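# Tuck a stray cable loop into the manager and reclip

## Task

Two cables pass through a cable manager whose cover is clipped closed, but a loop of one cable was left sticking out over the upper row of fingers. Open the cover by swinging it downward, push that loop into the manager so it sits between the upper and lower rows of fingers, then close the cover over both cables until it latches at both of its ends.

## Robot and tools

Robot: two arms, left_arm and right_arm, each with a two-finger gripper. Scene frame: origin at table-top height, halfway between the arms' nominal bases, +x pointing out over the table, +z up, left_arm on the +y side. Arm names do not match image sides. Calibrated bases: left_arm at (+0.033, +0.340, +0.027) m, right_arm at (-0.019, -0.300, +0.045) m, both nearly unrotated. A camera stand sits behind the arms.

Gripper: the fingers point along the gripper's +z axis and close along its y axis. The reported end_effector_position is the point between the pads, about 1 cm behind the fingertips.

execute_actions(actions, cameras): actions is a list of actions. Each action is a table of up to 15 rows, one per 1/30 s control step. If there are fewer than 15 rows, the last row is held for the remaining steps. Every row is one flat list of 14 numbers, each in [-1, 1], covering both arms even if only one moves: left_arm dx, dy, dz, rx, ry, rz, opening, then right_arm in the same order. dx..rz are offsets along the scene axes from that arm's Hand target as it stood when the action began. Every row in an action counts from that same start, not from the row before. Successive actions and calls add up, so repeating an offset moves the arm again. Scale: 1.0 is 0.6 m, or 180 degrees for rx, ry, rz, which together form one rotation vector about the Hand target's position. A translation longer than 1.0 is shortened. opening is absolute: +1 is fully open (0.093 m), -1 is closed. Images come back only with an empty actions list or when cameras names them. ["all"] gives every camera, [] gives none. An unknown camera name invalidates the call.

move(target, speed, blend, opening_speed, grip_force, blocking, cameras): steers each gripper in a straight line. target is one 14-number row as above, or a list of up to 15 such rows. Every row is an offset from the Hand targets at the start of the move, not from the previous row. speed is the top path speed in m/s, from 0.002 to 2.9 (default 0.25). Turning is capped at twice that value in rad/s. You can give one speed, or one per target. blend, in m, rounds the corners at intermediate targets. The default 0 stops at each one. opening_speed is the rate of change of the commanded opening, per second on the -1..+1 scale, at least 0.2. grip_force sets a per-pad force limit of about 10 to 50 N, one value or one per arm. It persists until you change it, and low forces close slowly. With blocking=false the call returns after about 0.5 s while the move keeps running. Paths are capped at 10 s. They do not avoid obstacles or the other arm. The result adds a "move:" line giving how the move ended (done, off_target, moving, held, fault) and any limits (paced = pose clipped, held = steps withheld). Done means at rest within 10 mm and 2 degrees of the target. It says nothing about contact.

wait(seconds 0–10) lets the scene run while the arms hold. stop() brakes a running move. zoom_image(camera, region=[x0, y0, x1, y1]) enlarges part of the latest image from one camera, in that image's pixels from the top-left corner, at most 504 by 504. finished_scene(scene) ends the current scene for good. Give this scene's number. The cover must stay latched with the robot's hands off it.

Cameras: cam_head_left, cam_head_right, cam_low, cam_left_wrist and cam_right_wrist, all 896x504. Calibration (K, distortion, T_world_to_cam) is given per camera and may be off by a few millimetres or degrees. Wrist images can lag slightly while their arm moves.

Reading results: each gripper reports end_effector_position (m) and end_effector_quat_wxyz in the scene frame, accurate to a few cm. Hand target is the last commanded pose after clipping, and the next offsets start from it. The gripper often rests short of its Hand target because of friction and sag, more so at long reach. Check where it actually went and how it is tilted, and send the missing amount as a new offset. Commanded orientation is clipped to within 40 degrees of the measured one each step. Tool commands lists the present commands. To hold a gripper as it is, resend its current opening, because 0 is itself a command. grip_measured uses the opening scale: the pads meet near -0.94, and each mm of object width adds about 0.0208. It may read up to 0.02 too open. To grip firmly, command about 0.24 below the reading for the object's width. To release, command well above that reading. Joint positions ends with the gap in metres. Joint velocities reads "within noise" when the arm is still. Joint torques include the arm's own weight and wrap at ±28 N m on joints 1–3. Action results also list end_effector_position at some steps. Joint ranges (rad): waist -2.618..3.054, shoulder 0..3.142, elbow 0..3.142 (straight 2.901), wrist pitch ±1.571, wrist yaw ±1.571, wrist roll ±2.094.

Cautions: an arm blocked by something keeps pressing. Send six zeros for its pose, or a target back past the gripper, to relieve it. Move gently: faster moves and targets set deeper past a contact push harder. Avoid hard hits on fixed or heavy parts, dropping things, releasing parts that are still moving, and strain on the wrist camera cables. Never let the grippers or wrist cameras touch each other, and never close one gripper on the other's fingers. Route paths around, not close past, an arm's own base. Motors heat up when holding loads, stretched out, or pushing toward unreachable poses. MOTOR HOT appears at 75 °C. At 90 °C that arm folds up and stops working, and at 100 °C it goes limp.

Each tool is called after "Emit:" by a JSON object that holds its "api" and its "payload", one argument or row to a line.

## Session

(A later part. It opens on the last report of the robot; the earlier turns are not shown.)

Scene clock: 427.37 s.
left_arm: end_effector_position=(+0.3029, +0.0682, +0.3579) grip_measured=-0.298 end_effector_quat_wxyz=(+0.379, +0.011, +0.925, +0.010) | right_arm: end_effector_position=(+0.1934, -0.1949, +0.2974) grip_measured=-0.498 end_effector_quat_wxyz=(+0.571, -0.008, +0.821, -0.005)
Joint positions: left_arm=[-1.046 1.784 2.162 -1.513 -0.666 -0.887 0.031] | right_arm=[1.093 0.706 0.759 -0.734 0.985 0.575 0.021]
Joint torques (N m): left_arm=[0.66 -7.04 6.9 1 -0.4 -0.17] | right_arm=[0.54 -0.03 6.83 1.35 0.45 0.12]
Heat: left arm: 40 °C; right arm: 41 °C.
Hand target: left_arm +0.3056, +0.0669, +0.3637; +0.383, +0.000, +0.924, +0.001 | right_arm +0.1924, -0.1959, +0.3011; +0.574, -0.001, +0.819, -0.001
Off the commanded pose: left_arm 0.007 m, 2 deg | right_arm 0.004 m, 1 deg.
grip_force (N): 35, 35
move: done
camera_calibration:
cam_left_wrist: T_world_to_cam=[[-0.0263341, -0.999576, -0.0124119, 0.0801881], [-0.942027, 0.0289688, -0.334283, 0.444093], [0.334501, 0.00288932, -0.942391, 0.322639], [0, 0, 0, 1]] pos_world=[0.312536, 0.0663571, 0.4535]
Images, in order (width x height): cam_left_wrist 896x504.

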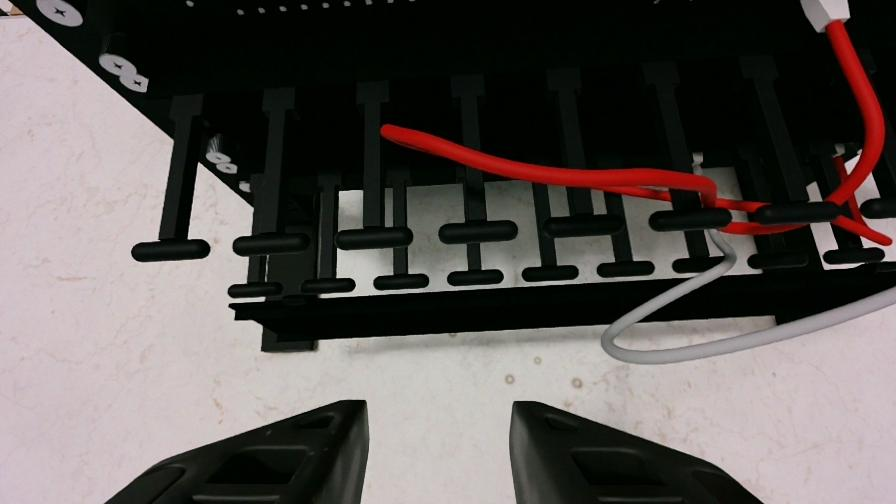

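Emit:
{"api": "move", "payload": {
  "target": [0.115,0.016,-0.04,0,0,0,-0.3,0,0,0,0,0,0,-0.5],
  "cameras": ["cam_left_wrist","cam_low"],
  "speed": 0.1
}}

Scene clock: 434.30 s.
left_arm: end_effector_position=(+0.3710, +0.0796, +0.3421) grip_measured=-0.298 end_effector_quat_wxyz=(+0.380, -0.001, +0.925, +0.003) | right_arm: end_effector_position=(+0.1934, -0.1949, +0.2974) grip_measured=-0.498 end_effector_quat_wxyz=(+0.571, -0.008, +0.821, -0.005)
Joint positions: left_arm=[-0.855 1.818 2.109 -1.301 -0.574 -0.707 0.031] | right_arm=[1.093 0.706 0.759 -0.734 0.985 0.575 0.021]
Joint torques (N m): left_arm=[0.47 -8.36 3.96 1.5 -0.34 0.02] | right_arm=[0.61 -0.1 6.89 1.32 0.47 0.12]
Heat: left arm: 40 °C; right arm: 41 °C.
Hand target: left_arm +0.3746, +0.0763, +0.3397; +0.383, +0.000, +0.924, +0.000 | right_arm +0.1924, -0.1959, +0.3011; +0.574, -0.001, +0.819, -0.001
Off the commanded pose: left_arm 0.005 m, 0 deg | right_arm 0.004 m, 1 deg.
grip_force (N): 35, 35
move: done
camera_calibration:
cam_left_wrist: T_world_to_cam=[[-0.00752796, -0.999927, 0.00947016, 0.0787594], [-0.941436, 0.00389434, -0.337168, 0.505438], [0.337107, -0.0114537, -0.941397, 0.284812], [0, 0, 0, 1]] pos_world=[0.380419, 0.0800475, 0.437793]
Images, in order (width x height): cam_low 896x504, cam_left_wrist 896x504.

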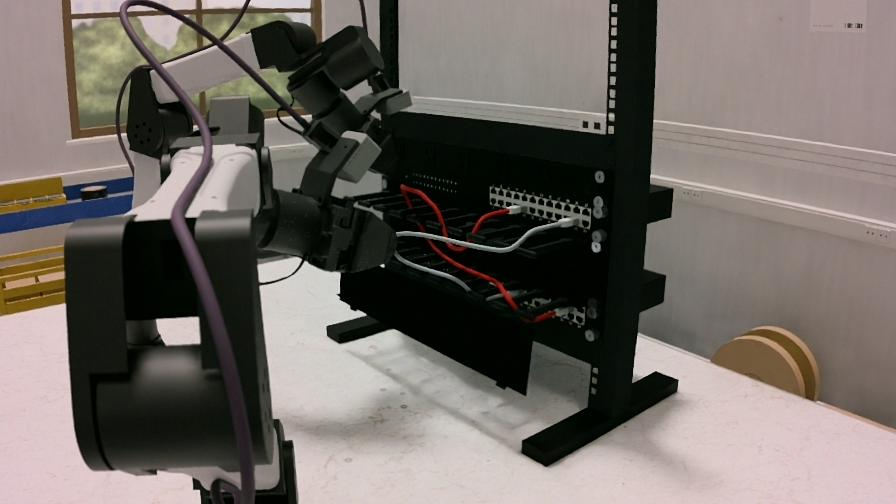

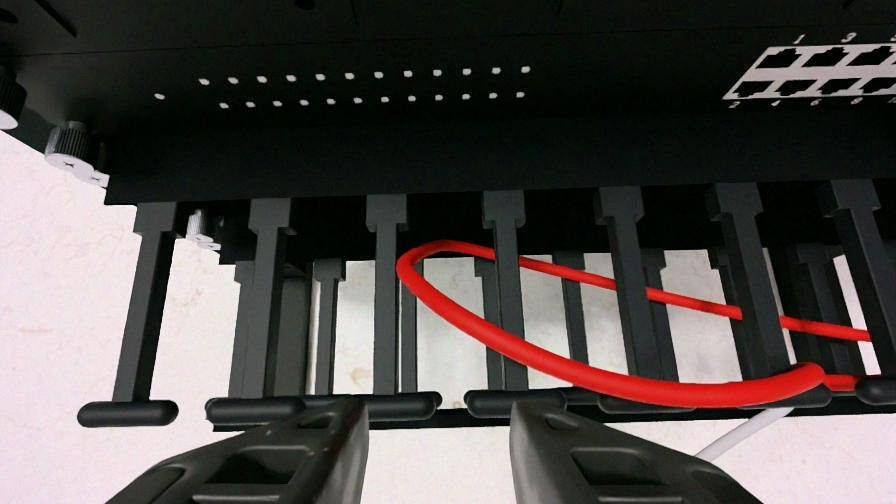

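Emit:
{"api": "move", "payload": {
  "target": [
    [0.08,0.019,0.008,0,0,0,-0.3,0,0,0,0,0,0,-0.5],
    [0.085,0.019,-0.03,0,0,0,-0.3,0,0,0,0,0,0,-0.5]
  ],
  "cameras": ["cam_left_wrist","cam_low"],
  "speed": 0.1
}}

Scene clock: 442.30 s.
left_arm: end_effector_position=(+0.4262, +0.0837, +0.3048) grip_measured=-0.298 end_effector_quat_wxyz=(+0.365, +0.006, +0.931, +0.017) | right_arm: end_effector_position=(+0.1934, -0.1949, +0.2974) grip_measured=-0.498 end_effector_quat_wxyz=(+0.571, -0.008, +0.821, -0.005)
Joint positions: left_arm=[-0.734 1.92 2.094 -1.168 -0.505 -0.587 0.031] | right_arm=[1.093 0.706 0.759 -0.734 0.985 0.575 0.021]
Joint torques (N m): left_arm=[0.79 -13.6 4.15 1.56 -0.28 0.03] | right_arm=[0.47 -0.02 6.86 1.33 0.41 0.14]
Heat: left arm: 41 °C; right arm: 41 °C.
Hand target: left_arm +0.4256, +0.0879, +0.3218; +0.383, +0.000, +0.924, +0.000 | right_arm +0.1924, -0.1959, +0.3011; +0.574, -0.001, +0.819, -0.001
Off the commanded pose: left_arm 0.017 m, 3 deg | right_arm 0.004 m, 1 deg.
grip_force (N): 35, 35
move: off_target (left_arm)
camera_calibration:
cam_left_wrist: T_world_to_cam=[[-0.0108877, -0.999722, -0.020891, 0.0943674], [-0.952163, 0.016746, -0.305133, 0.538535], [0.305398, 0.0165695, -0.952081, 0.245528], [0, 0, 0, 1]] pos_world=[0.438817, 0.0812546, 0.400059]
Images, in order (width x height): cam_low 896x504, cam_left_wrist 896x504.

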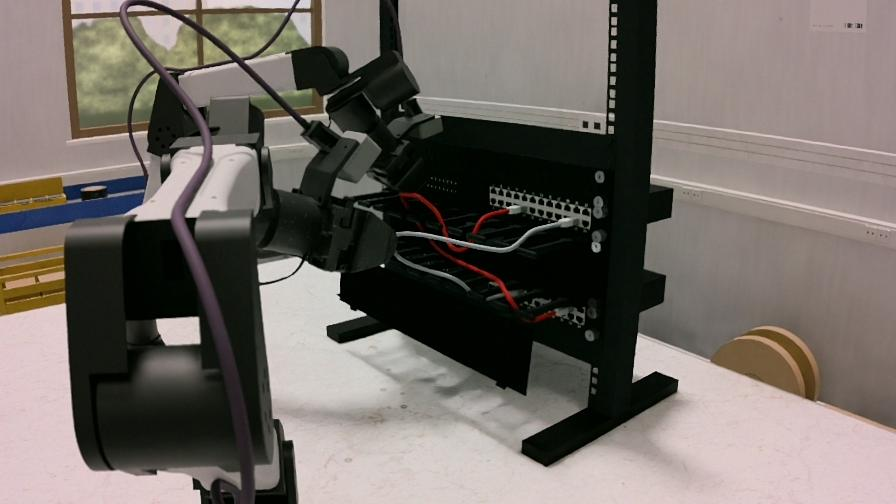

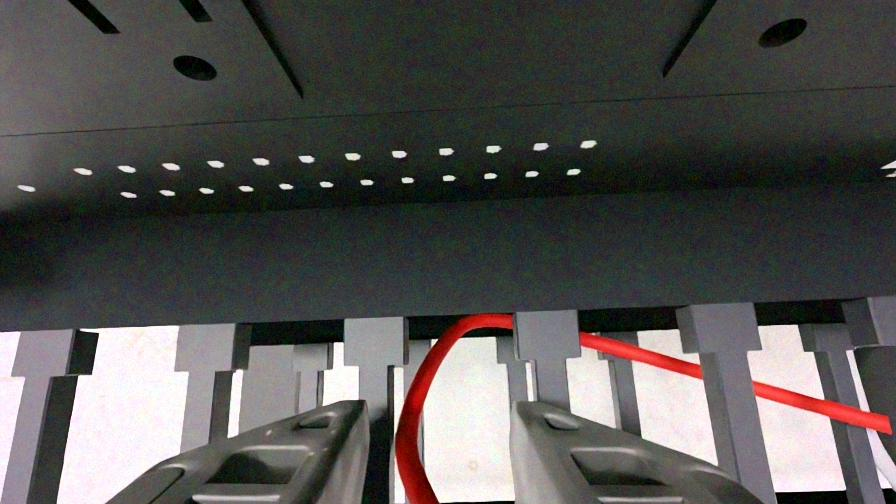

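Emit:
{"api": "move", "payload": {
  "target": [0.0,0,0,0,0,0,-1,0,0,0,0,0,0,-0.5],
  "cameras": ["cam_left_wrist"],
  "speed": 0.1,
  "grip_force": 35
}}

Scene clock: 447.00 s.
left_arm: end_effector_position=(+0.4264, +0.0835, +0.3049) grip_measured=-0.975 end_effector_quat_wxyz=(+0.365, +0.006, +0.931, +0.016) | right_arm: end_effector_position=(+0.1934, -0.1949, +0.2974) grip_measured=-0.498 end_effector_quat_wxyz=(+0.571, -0.008, +0.821, -0.005)
Joint positions: left_arm=[-0.734 1.92 2.094 -1.166 -0.505 -0.587 0] | right_arm=[1.093 0.706 0.759 -0.734 0.985 0.575 0.021]
Joint torques (N m): left_arm=[0.84 -13.59 4.21 1.55 -0.28 0.04] | right_arm=[0.59 -0.18 6.87 1.33 0.43 0.09]
Heat: left arm: 41 °C; right arm: 41 °C.
Hand target: left_arm +0.4256, +0.0878, +0.3218; +0.383, +0.000, +0.924, +0.000 | right_arm +0.1924, -0.1959, +0.3011; +0.574, -0.001, +0.819, -0.001
Off the commanded pose: left_arm 0.017 m, 3 deg | right_arm 0.004 m, 1 deg.
grip_force (N): 35, 35
move: off_target (left_arm)
camera_calibration:
cam_left_wrist: T_world_to_cam=[[-0.0113021, -0.999738, -0.0198841, 0.0939551], [-0.951875, 0.0168476, -0.306022, 0.538914], [0.306277, 0.0154685, -0.951817, 0.245291], [0, 0, 0, 1]] pos_world=[0.438914, 0.0810568, 0.40026]
Images, in order (width x height): cam_left_wrist 896x504.

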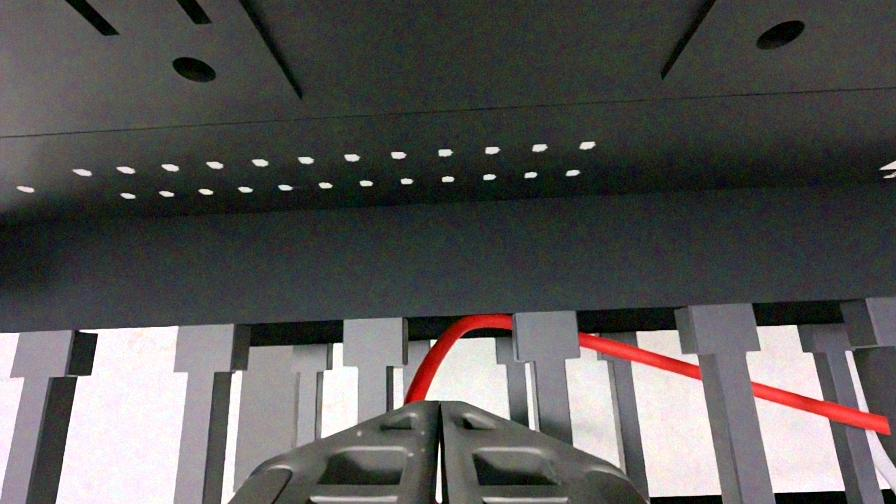

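Emit:
{"api": "move", "payload": {
  "target": [
    [-0.03,0,0.06,0,0,0,-0.3,0,0,0,0,0,0,-0.5],
    [-0.115,-0.043,0.09,0.354,0,-0.354,-0.3,0,0,0,0,0,0,-0.5]
  ],
  "cameras": ["cam_left_wrist","cam_low"],
  "speed": 0.15
}}

Scene clock: 467.93 s.
left_arm: end_effector_position=(+0.3556, +0.0631, +0.3689) grip_measured=-0.302 end_effector_quat_wxyz=(+0.264, +0.655, +0.657, +0.264) | right_arm: end_effector_position=(+0.1934, -0.1949, +0.2974) grip_measured=-0.498 end_effector_quat_wxyz=(+0.571, -0.008, +0.821, -0.005)
Joint positions: left_arm=[-0.914 1.972 2.477 -1.557 -0.59 0.797 0.031] | right_arm=[1.093 0.706 0.759 -0.734 0.985 0.575 0.021]
Joint torques (N m): left_arm=[-0.14 -8.58 6.57 1.17 -0.48 0.03] | right_arm=[0.44 -0.08 6.8 1.35 0.42 0.12]
Heat: left arm: 43 °C; right arm: 41 °C.
Hand target: left_arm +0.3566, +0.0620, +0.3758; +0.271, +0.654, +0.652, +0.271 | right_arm +0.1924, -0.1959, +0.3011; +0.574, -0.001, +0.819, -0.001
Off the commanded pose: left_arm 0.007 m, 1 deg | right_arm 0.004 m, 1 deg.
grip_force (N): 35, 35
move: done
camera_calibration:
cam_left_wrist: T_world_to_cam=[[-0.734498, -0.00294375, -0.678604, 0.511347], [-0.289388, 0.905865, 0.309294, -0.0272547], [0.613814, 0.423556, -0.666208, 0.087681], [0, 0, 0, 1]] pos_world=[0.313876, -0.0109435, 0.413846]
Images, in order (width x height): cam_low 896x504, cam_left_wrist 896x504.

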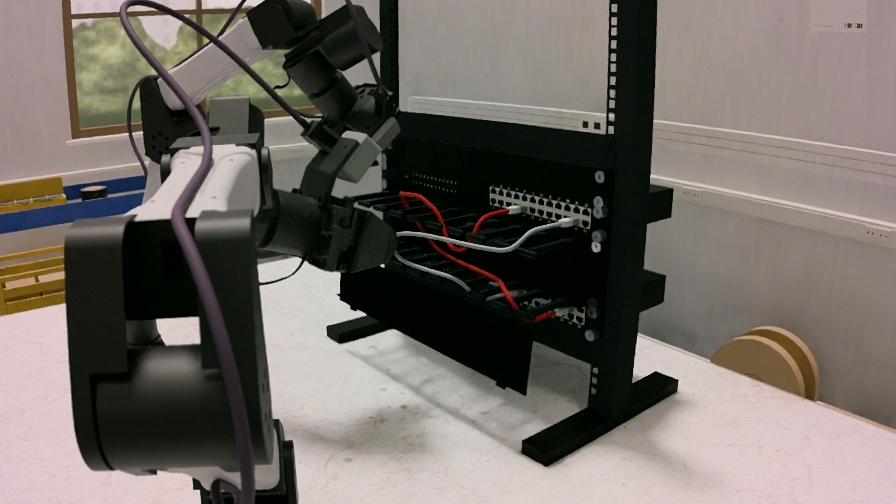

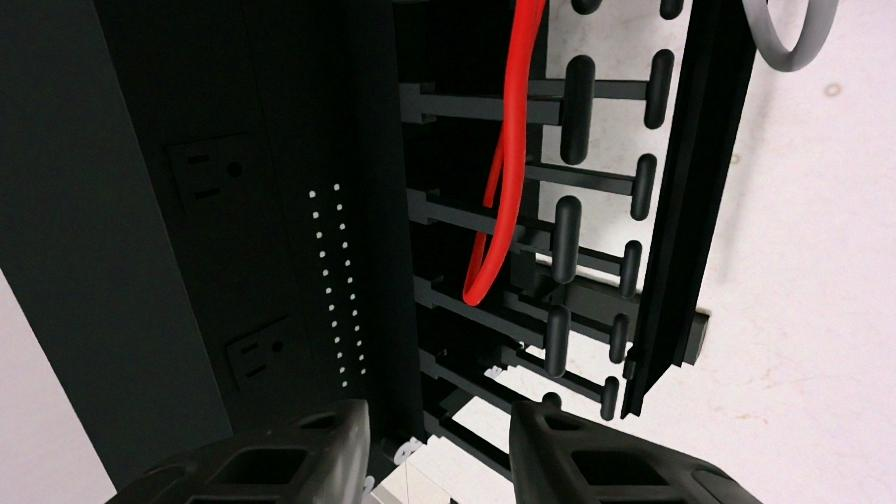

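Emit:
{"api": "move", "payload": {
  "target": [0.035,0.012,-0.065,0,0,0,-0.4,0,0,0,0,0,0,-0.5],
  "cameras": ["cam_left_wrist"],
  "speed": 0.1
}}

Scene clock: 478.10 s.
left_arm: end_effector_position=(+0.3804, +0.0658, +0.3216) grip_measured=-0.398 end_effector_quat_wxyz=(+0.247, +0.660, +0.654, +0.275) | right_arm: end_effector_position=(+0.1934, -0.1949, +0.2974) grip_measured=-0.498 end_effector_quat_wxyz=(+0.571, -0.008, +0.821, -0.005)
Joint positions: left_arm=[-0.861 1.892 2.134 -1.297 -0.583 0.857 0.026] | right_arm=[1.093 0.706 0.759 -0.734 0.985 0.575 0.021]
Joint torques (N m): left_arm=[0.54 -13.24 3.95 1.4 -0.22 0.04] | right_arm=[0.55 -0.14 6.83 1.34 0.46 0.1]
Heat: left arm: 44 °C; right arm: 41 °C.
Hand target: left_arm +0.3776, +0.0692, +0.3367; +0.270, +0.654, +0.652, +0.271 | right_arm +0.1924, -0.1959, +0.3011; +0.574, -0.001, +0.819, -0.001
Off the commanded pose: left_arm 0.016 m, 3 deg | right_arm 0.004 m, 1 deg.
grip_force (N): 35, 35
move: off_target (left_arm)
camera_calibration:
cam_left_wrist: T_world_to_cam=[[-0.739415, 0.0203803, -0.672942, 0.496], [-0.291476, 0.89132, 0.347262, -0.0182459], [0.606883, 0.452917, -0.653114, 0.0363038], [0, 0, 0, 1]] pos_world=[0.339399, -0.0102883, 0.363826]
Images, in order (width x height): cam_left_wrist 896x504.

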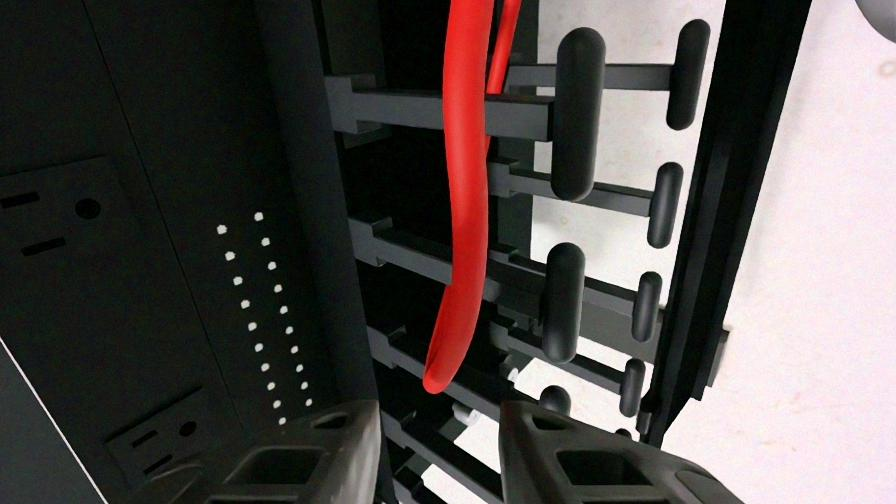

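Emit:
{"api": "move", "payload": {
  "target": [
    [-0.03,0,0.04,0,0,0,-0.3,0,0,0,0,0,0,-0.5],
    [-0.085,-0.06,0.02,0,-0.139,0,-0.3,0,0,0,0,0,0,-0.5]
  ],
  "cameras": ["cam_left_wrist"],
  "speed": 0.15
}}

Scene clock: 499.23 s.
left_arm: end_effector_position=(+0.3290, +0.0263, +0.3323) grip_measured=-0.302 end_effector_quat_wxyz=(+0.386, +0.596, +0.576, +0.406) | right_arm: end_effector_position=(+0.1934, -0.1949, +0.2974) grip_measured=-0.498 end_effector_quat_wxyz=(+0.571, -0.008, +0.821, -0.005)
Joint positions: left_arm=[-1.136 1.663 1.599 -0.729 -1.02 0.901 0.031] | right_arm=[1.093 0.706 0.759 -0.734 0.985 0.575 0.021]
Joint torques (N m): left_arm=[0.18 -11.84 4.63 1.68 -0.57 -0.01] | right_arm=[0.49 -0.1 6.8 1.33 0.45 0.09]
Motor temperatures (°C): left_arm=[24 46 35 34 23 23 28] | right_arm=[25 31 41 30 27 24 26]
Heat: left arm: 46 °C; right arm: 41 °C.
Hand target: left_arm +0.3266, +0.0332, +0.3488; +0.405, +0.580, +0.578, +0.406 | right_arm +0.1924, -0.1959, +0.3011; +0.574, -0.001, +0.819, -0.001
Off the commanded pose: left_arm 0.018 m, 3 deg | right_arm 0.004 m, 1 deg.
grip_force (N): 35, 35
move: off_target (left_arm)
camera_calibration:
cam_left_wrist: T_world_to_cam=[[-0.390249, 0.0385647, -0.919901, 0.432733], [-0.382768, 0.901894, 0.200191, 0.0767996], [0.837374, 0.430233, -0.337202, -0.0878173], [0, 0, 0, 1]] pos_world=[0.271806, -0.0481713, 0.353085]
Images, in order (width x height): cam_left_wrist 896x504.

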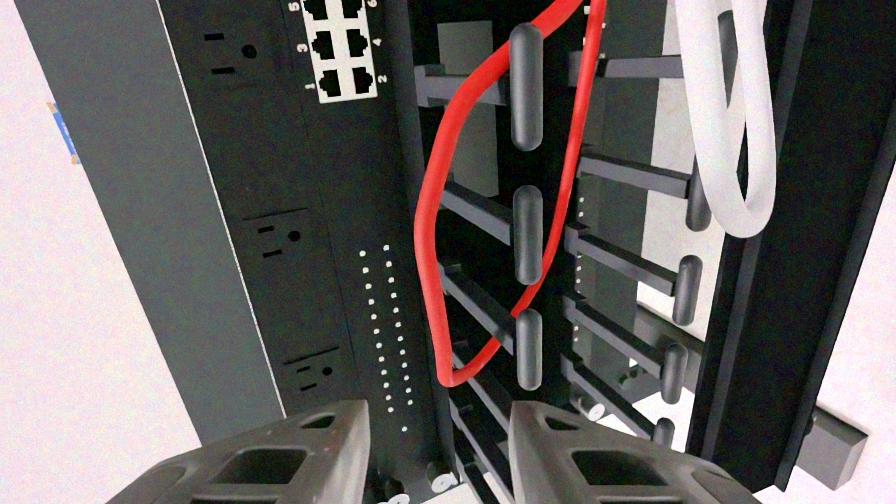

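Emit:
{"api": "move", "payload": {
  "target": [
    [0.068,0.01,-0.018,0,0,0,-0.55,0,0,0,0,0,0,-0.5]
  ],
  "cameras": ["cam_left_wrist"],
  "speed": 0.1
}}

Scene clock: 504.70 s.
left_arm: end_effector_position=(+0.3683, +0.0382, +0.3305) grip_measured=-0.548 end_effector_quat_wxyz=(+0.391, +0.586, +0.579, +0.411) | right_arm: end_effector_position=(+0.1934, -0.1949, +0.2974) grip_measured=-0.498 end_effector_quat_wxyz=(+0.571, -0.008, +0.821, -0.005)
Joint positions: left_arm=[-1.025 1.663 1.552 -0.552 -0.955 1.034 0.019] | right_arm=[1.093 0.706 0.759 -0.734 0.985 0.575 0.021]
Joint torques (N m): left_arm=[0.38 -10.29 4.72 1.87 -0.25 0.01] | right_arm=[0.58 -0.17 6.79 1.32 0.4 0.1]
Heat: left arm: 46 °C; right arm: 41 °C.
Hand target: left_arm +0.3674, +0.0391, +0.3381; +0.405, +0.580, +0.578, +0.406 | right_arm +0.1924, -0.1959, +0.3011; +0.574, -0.001, +0.819, -0.001
Off the commanded pose: left_arm 0.008 m, 2 deg | right_arm 0.004 m, 1 deg.
grip_force (N): 35, 35
move: done
camera_calibration:
cam_left_wrist: T_world_to_cam=[[-0.373109, 0.0232775, -0.927495, 0.44276], [-0.399446, 0.898259, 0.183231, 0.0933693], [0.837396, 0.43885, -0.325851, -0.130573], [0, 0, 0, 1]] pos_world=[0.311835, -0.0368742, 0.351003]
Images, in order (width x height): cam_left_wrist 896x504.

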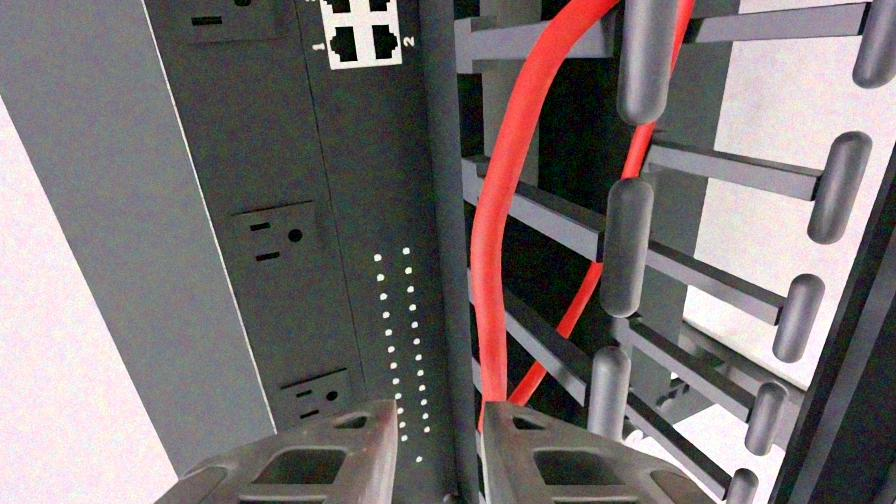

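Emit:
{"api": "move", "payload": {
  "target": [
    [0.022,0.02,-0.03,0,0,0,-0.55,0,0,0,0,0,0,-0.5],
    [0.053,0.02,-0.034,0,0,0,-0.55,0,0,0,0,0,0,-0.5]
  ],
  "cameras": ["cam_left_wrist"],
  "speed": 0.08
}}

Scene clock: 512.07 s.
left_arm: end_effector_position=(+0.3965, +0.0529, +0.3078) grip_measured=-0.548 end_effector_quat_wxyz=(+0.389, +0.588, +0.578, +0.410) | right_arm: end_effector_position=(+0.1934, -0.1949, +0.2974) grip_measured=-0.498 end_effector_quat_wxyz=(+0.571, -0.008, +0.821, -0.005)
Joint positions: left_arm=[-0.934 1.656 1.443 -0.387 -0.879 1.121 0.019] | right_arm=[1.093 0.706 0.759 -0.734 0.985 0.575 0.021]
Joint torques (N m): left_arm=[0.68 -9.11 6.22 1.99 -0.19 0.01] | right_arm=[0.66 -0.14 6.78 1.36 0.45 0.13]
Heat: left arm: 46 °C; right arm: 41 °C.
Hand target: left_arm +0.3992, +0.0511, +0.3174; +0.405, +0.580, +0.578, +0.406 | right_arm +0.1924, -0.1959, +0.3011; +0.574, -0.001, +0.819, -0.001
Off the commanded pose: left_arm 0.010 m, 2 deg | right_arm 0.004 m, 1 deg.
grip_force (N): 35, 35
move: done
camera_calibration:
cam_left_wrist: T_world_to_cam=[[-0.378282, 0.0277396, -0.925275, 0.432966], [-0.396086, 0.898578, 0.188872, 0.0924728], [0.836671, 0.437935, -0.328929, -0.166758], [0, 0, 0, 1]] pos_world=[0.339932, -0.0220753, 0.328295]
Images, in order (width x height): cam_left_wrist 896x504.

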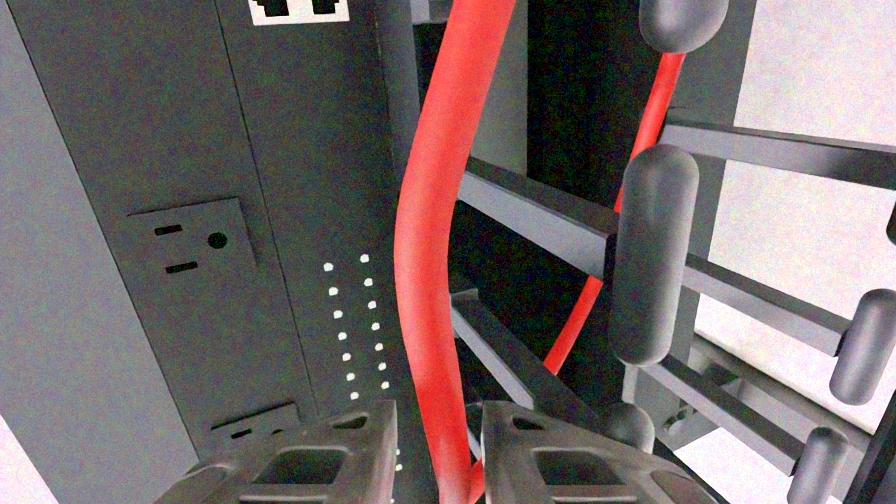

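Emit:
{"api": "move", "payload": {
  "target": [0.0,0,0.0,0,0,0,-1,0,0,0,0,0,0,-0.5],
  "cameras": ["cam_left_wrist","cam_right_wrist"],
  "speed": 0.08
}}

Scene clock: 516.27 s.
left_arm: end_effector_position=(+0.3965, +0.0527, +0.3079) grip_measured=-0.898 end_effector_quat_wxyz=(+0.389, +0.588, +0.578, +0.410) | right_arm: end_effector_position=(+0.1934, -0.1949, +0.2974) grip_measured=-0.498 end_effector_quat_wxyz=(+0.571, -0.008, +0.821, -0.005)
Joint positions: left_arm=[-0.934 1.656 1.443 -0.386 -0.878 1.121 0.002] | right_arm=[1.093 0.706 0.759 -0.734 0.985 0.575 0.021]
Joint torques (N m): left_arm=[0.7 -9.11 6.26 1.95 -0.21 -0.03] | right_arm=[0.5 0.03 6.9 1.33 0.43 0.09]
Heat: left arm: 45 °C; right arm: 41 °C.
Hand target: left_arm +0.3992, +0.0511, +0.3174; +0.405, +0.580, +0.578, +0.406 | right_arm +0.1924, -0.1959, +0.3011; +0.574, -0.001, +0.819, -0.001
Off the commanded pose: left_arm 0.010 m, 2 deg | right_arm 0.004 m, 1 deg.
grip_force (N): 35, 35
move: done
camera_calibration:
cam_left_wrist: T_world_to_cam=[[-0.378128, 0.027258, -0.925352, 0.433082], [-0.395163, 0.899175, 0.187963, 0.09257], [0.837177, 0.436739, -0.329232, -0.166617], [0, 0, 0, 1]] pos_world=[0.339828, -0.0222737, 0.328498]
cam_right_wrist: T_world_to_cam=[[-0.000121175, -0.999975, 0.00705418, -0.195098], [-0.706453, -0.00490706, -0.707743, 0.386942], [0.70776, -0.00506921, -0.706435, 0.153279], [0, 0, 0, 1]] pos_world=[0.164848, -0.192417, 0.383513]
Images, in order (width x height): cam_left_wrist 896x504, cam_right_wrist 896x504.

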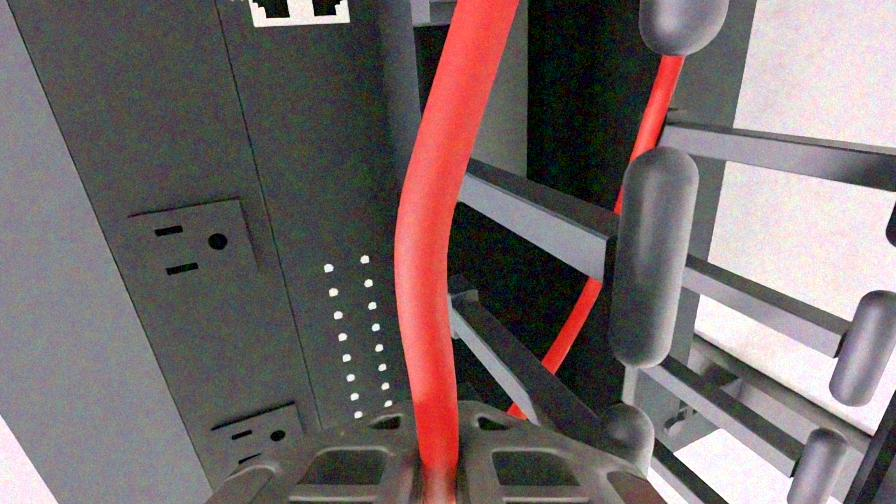

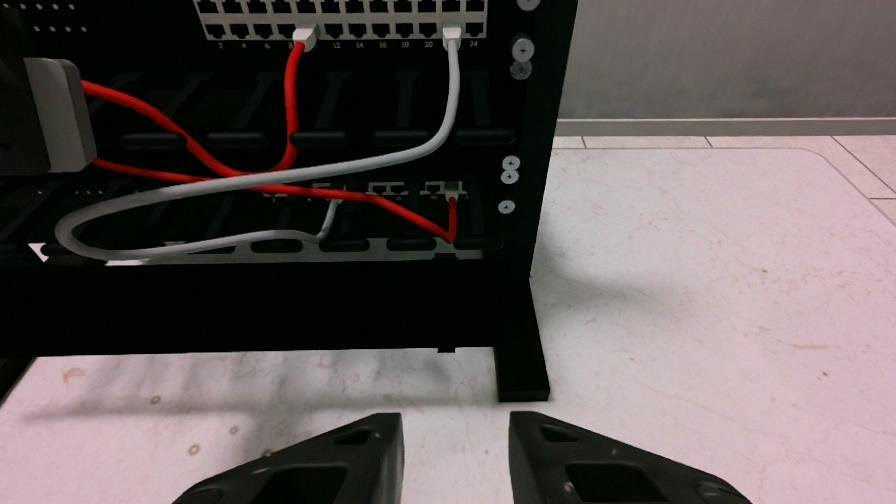

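Emit:
{"api": "move", "payload": {
  "target": [
    [-0.017,0,0.067,0,0,-0.05,-1,0,0,0,0,0,0,-0.5],
    [-0.115,0.04,0.05,0,0,-0.222,-1,0,0,0,0,0,0,-0.5]
  ],
  "cameras": ["cam_left_wrist","cam_right_wrist","cam_head_left"],
  "speed": 0.08
}}

Emit:
{"api": "zoom_image", "payload": {
  "camera": "cam_head_left",
  "region": [330, 90, 560, 220]
}}

Scene clock: 529.80 s.
left_arm: end_effector_position=(+0.3390, +0.0666, +0.3270) grip_measured=-0.905 end_effector_quat_wxyz=(+0.497, +0.754, +0.358, +0.237) | right_arm: end_effector_position=(+0.1934, -0.1949, +0.2974) grip_measured=-0.498 end_effector_quat_wxyz=(+0.571, -0.008, +0.821, -0.005)
Joint positions: left_arm=[-0.739 1.252 1.135 -0.288 -0.068 1.543 0.002] | right_arm=[1.093 0.706 0.759 -0.734 0.985 0.575 0.021]
Joint torques (N m): left_arm=[1.03 -10.32 5.27 2.05 0.19 0.07] | right_arm=[0.51 -0.06 6.84 1.34 0.43 0.13]
Heat: left arm: 45 °C; right arm: 41 °C.
Hand target: left_arm +0.3302, +0.0752, +0.3476; +0.520, +0.743, +0.345, +0.243 | right_arm +0.1924, -0.1959, +0.3011; +0.574, -0.001, +0.819, -0.001
Off the commanded pose: left_arm 0.024 m, 3 deg | right_arm 0.004 m, 1 deg.
grip_force (N): 35, 35
move: off_target (left_arm)
camera_calibration:
cam_left_wrist: T_world_to_cam=[[-0.317889, 0.2591, -0.912038, 0.388402], [0.273743, 0.946052, 0.173351, -0.171303], [0.907751, -0.194557, -0.371666, -0.0864021], [0, 0, 0, 1]] pos_world=[0.248793, 0.0446162, 0.35182]
cam_right_wrist: T_world_to_cam=[[-0.000121175, -0.999975, 0.00705418, -0.195098], [-0.706453, -0.00490706, -0.707743, 0.386942], [0.70776, -0.00506921, -0.706435, 0.153279], [0, 0, 0, 1]] pos_world=[0.164848, -0.192417, 0.383513]
Images, in order (width x height): cam_head_left 896x504, cam_left_wrist 896x504, cam_right_wrist 896x504.

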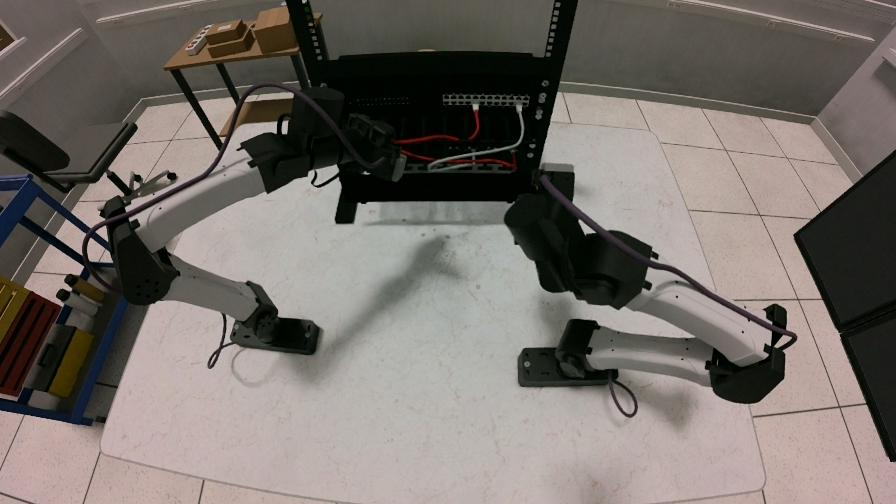

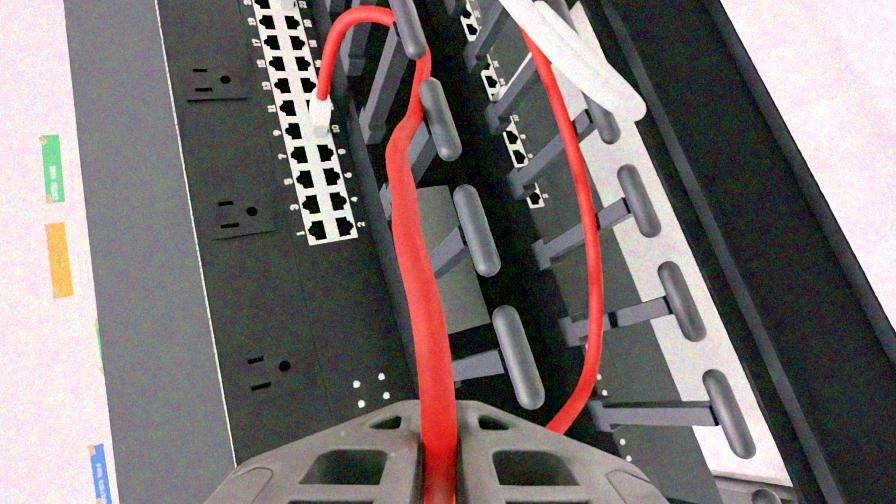

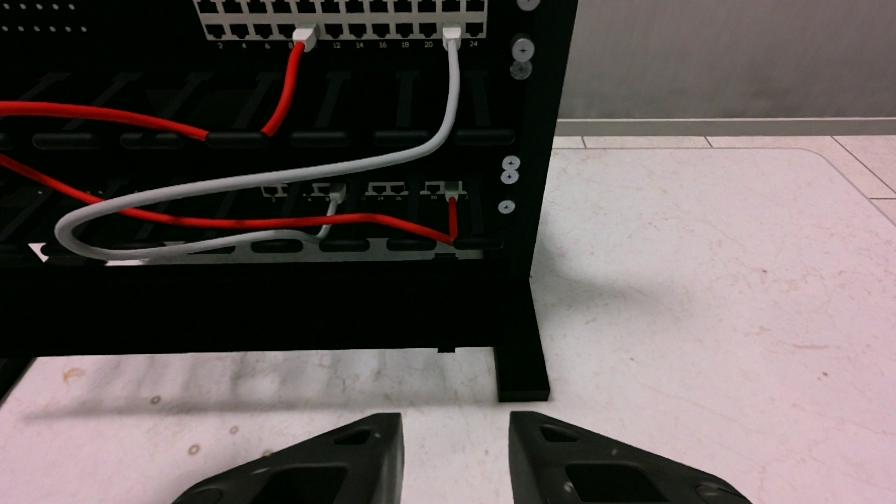

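Scaled by 2.191.

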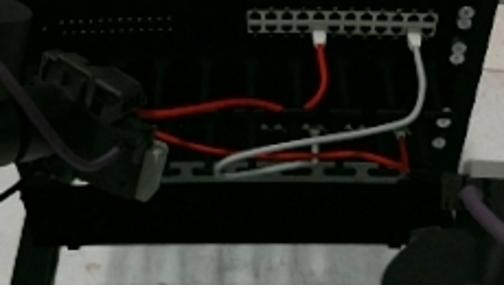

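Emit:
{"api": "move", "payload": {
  "target": [
    [-0.01,0.02,-0.06,0,-0.05,0,-1,0,0,0,0,0,0,-0.5],
    [-0.01,0.02,-0.14,0,-0.111,0,-1,0,0,0,0,0,0,-0.5]
  ],
  "cameras": ["cam_left_wrist","cam_right_wrist","cam_head_left"],
  "speed": 0.08
}}

Emit:
{"api": "zoom_image", "payload": {
  "camera": "cam_head_left",
  "region": [330, 90, 560, 220]
}}

Scene clock: 536.30 s.
left_arm: end_effector_position=(+0.3231, +0.0805, +0.2835) grip_measured=-0.905 end_effector_quat_wxyz=(+0.597, +0.673, +0.238, +0.365) | right_arm: end_effector_position=(+0.1934, -0.1949, +0.2974) grip_measured=-0.498 end_effector_quat_wxyz=(+0.571, -0.008, +0.821, -0.005)
Joint positions: left_arm=[-0.748 1.152 0.533 0.599 -0.085 1.777 0.002] | right_arm=[1.093 0.706 0.759 -0.734 0.985 0.575 0.021]
Joint torques (N m): left_arm=[0.42 -3.84 3.52 1.84 -0.31 0.01] | right_arm=[0.51 -0.16 6.84 1.34 0.44 0.11]
Heat: left arm: 45 °C; right arm: 41 °C.
Hand target: left_arm +0.3242, +0.0872, +0.2636; +0.572, +0.689, +0.250, +0.368 | right_arm +0.1924, -0.1959, +0.3011; +0.574, -0.001, +0.819, -0.001
Off the commanded pose: left_arm 0.021 m, 4 deg | right_arm 0.004 m, 1 deg.
grip_force (N): 35, 35
move: off_target (left_arm)
camera_calibration:
cam_left_wrist: T_world_to_cam=[[0.099582, 0.184144, -0.977842, 0.229884], [0.234035, 0.950822, 0.20289, -0.168509], [0.967115, -0.249054, 0.0515886, -0.220124], [0, 0, 0, 1]] pos_world=[0.22943, 0.0630676, 0.270334]
cam_right_wrist: T_world_to_cam=[[-0.000121175, -0.999975, 0.00705418, -0.195098], [-0.706453, -0.00490706, -0.707743, 0.386942], [0.70776, -0.00506921, -0.706435, 0.153279], [0, 0, 0, 1]] pos_world=[0.164848, -0.192417, 0.383513]
Images, in order (width x height): cam_head_left 896x504, cam_left_wrist 896x504, cam_right_wrist 896x504.

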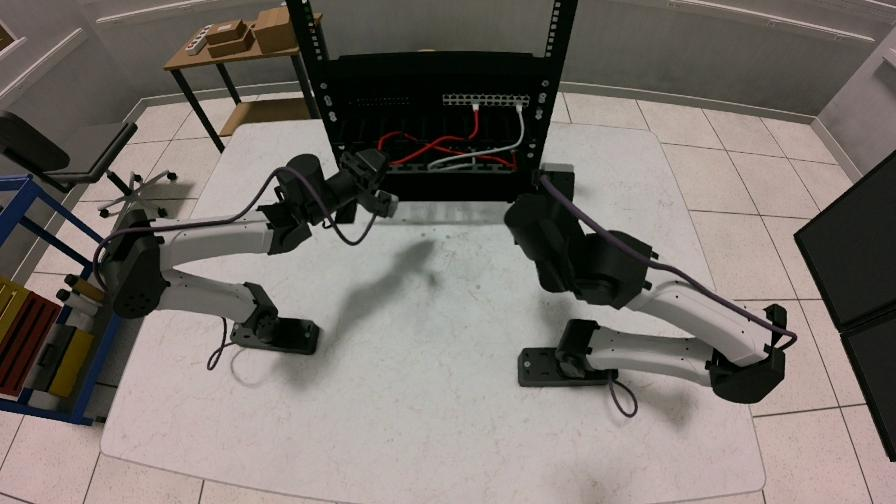

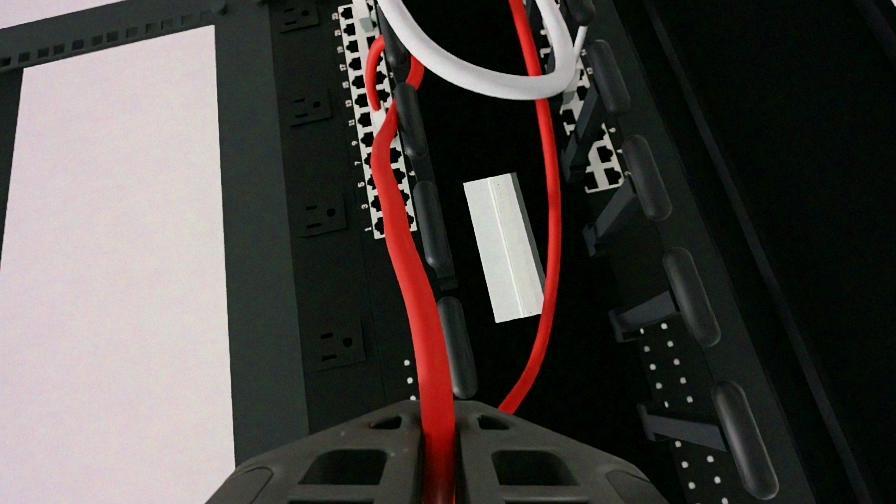

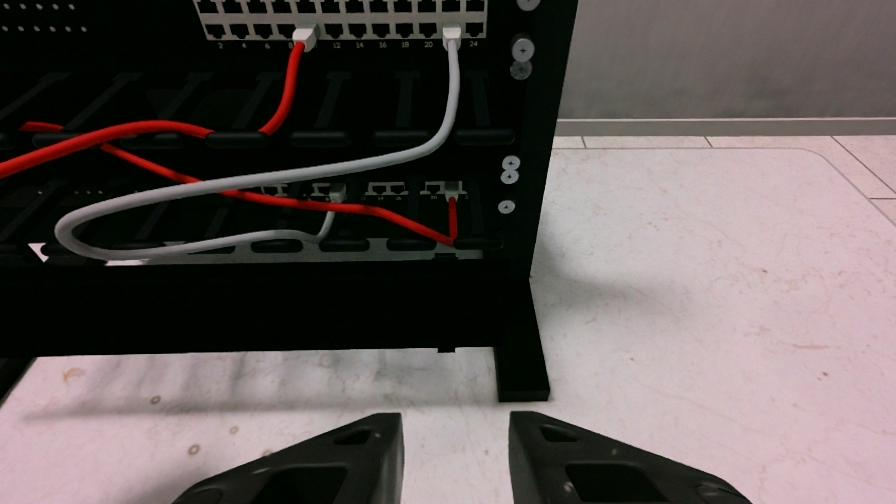

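Scaled by 2.191.

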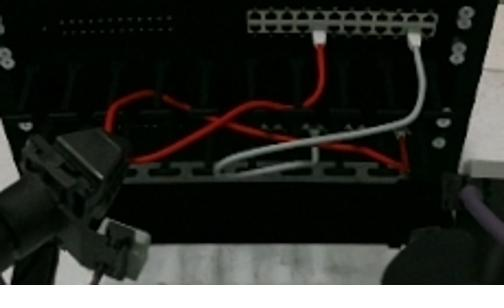

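Emit:
{"api": "move", "payload": {
  "target": [
    [-0.0,-0.02,0.09,0,0.0,0,-1,0,0,0,0,0,0,-0.5],
    [-0.04,-0.05,0.08,0,0,0,-1,0,0,0,0,0,0,-0.5]
  ],
  "cameras": ["cam_left_wrist","cam_right_wrist","cam_head_left"],
  "speed": 0.08
}}

Emit:
{"api": "zoom_image", "payload": {
  "camera": "cam_head_left",
  "region": [330, 90, 560, 220]
}}

Scene clock: 544.63 s.
left_arm: end_effector_position=(+0.3062, +0.0577, +0.2995) grip_measured=-0.906 end_effector_quat_wxyz=(+0.558, +0.697, +0.254, +0.372) | right_arm: end_effector_position=(+0.1934, -0.1949, +0.2974) grip_measured=-0.498 end_effector_quat_wxyz=(+0.571, -0.008, +0.821, -0.005)
Joint positions: left_arm=[-0.907 1.14 0.675 0.36 -0.29 1.778 0.002] | right_arm=[1.093 0.706 0.759 -0.734 0.985 0.575 0.021]
Joint torques (N m): left_arm=[-0.59 -6.35 6.49 2.03 0.06 -0.14] | right_arm=[0.57 -0.1 6.86 1.34 0.45 0.13]
Heat: left arm: 43 °C; right arm: 41 °C.
Hand target: left_arm +0.3002, +0.0572, +0.3117; +0.572, +0.689, +0.250, +0.368 | right_arm +0.1924, -0.1959, +0.3011; +0.574, -0.001, +0.819, -0.001
Off the commanded pose: left_arm 0.014 m, 2 deg | right_arm 0.004 m, 1 deg.
grip_force (N): 35, 35
move: off_target (left_arm)
camera_calibration:
cam_left_wrist: T_world_to_cam=[[0.0450391, 0.258101, -0.965067, 0.259955], [0.200049, 0.94415, 0.261843, -0.152991], [0.97875, -0.204854, -0.0091092, -0.198226], [0, 0, 0, 1]] pos_world=[0.212911, 0.0367443, 0.289128]
cam_right_wrist: T_world_to_cam=[[-0.000121175, -0.999975, 0.00705418, -0.195098], [-0.706453, -0.00490706, -0.707743, 0.386942], [0.70776, -0.00506921, -0.706435, 0.153279], [0, 0, 0, 1]] pos_world=[0.164848, -0.192417, 0.383513]
Images, in order (width x height): cam_head_left 896x504, cam_left_wrist 896x504, cam_right_wrist 896x504.

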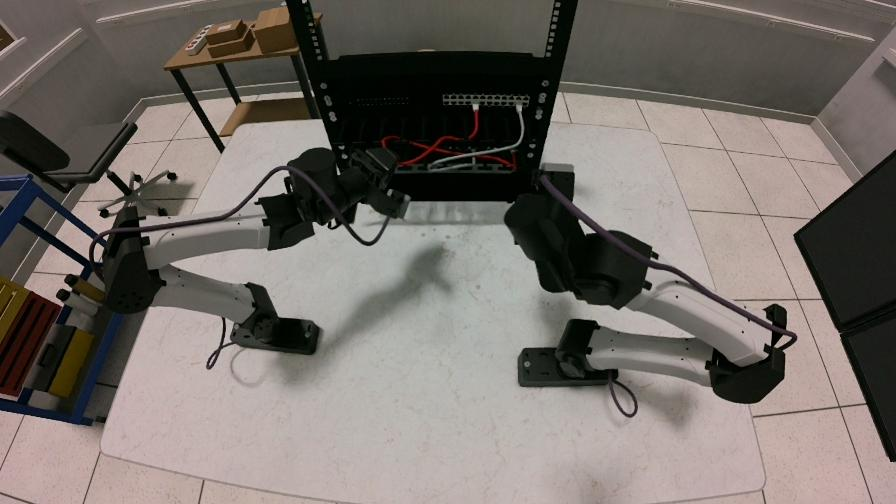

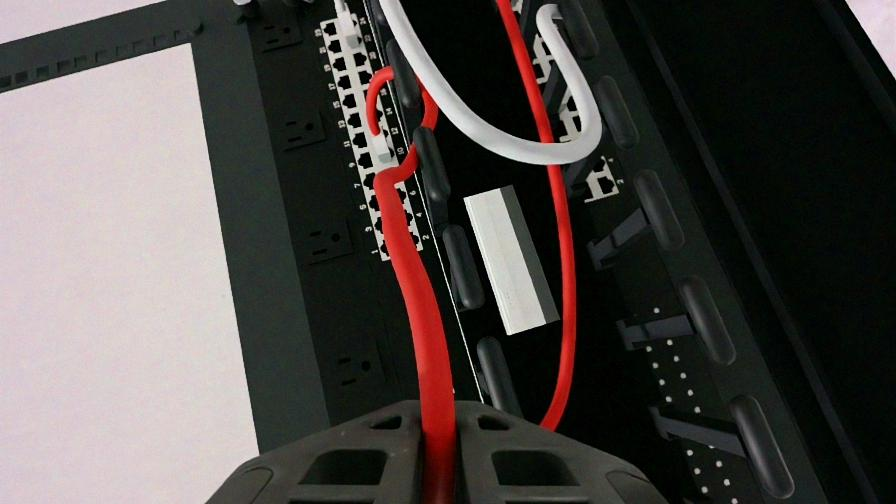

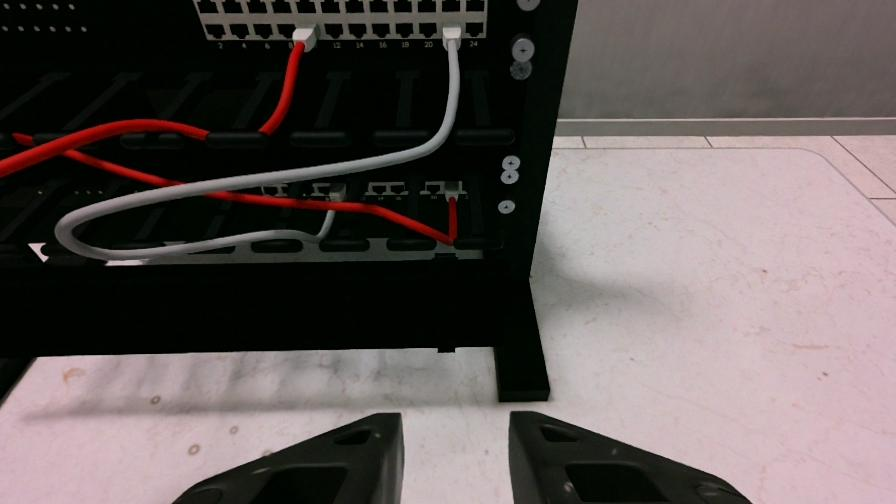

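Scaled by 2.191.

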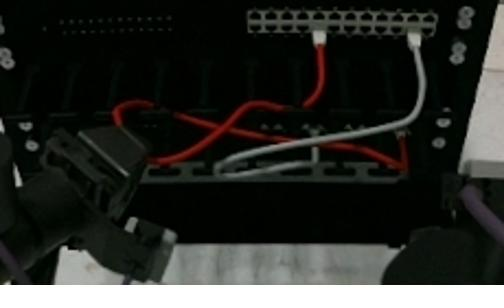

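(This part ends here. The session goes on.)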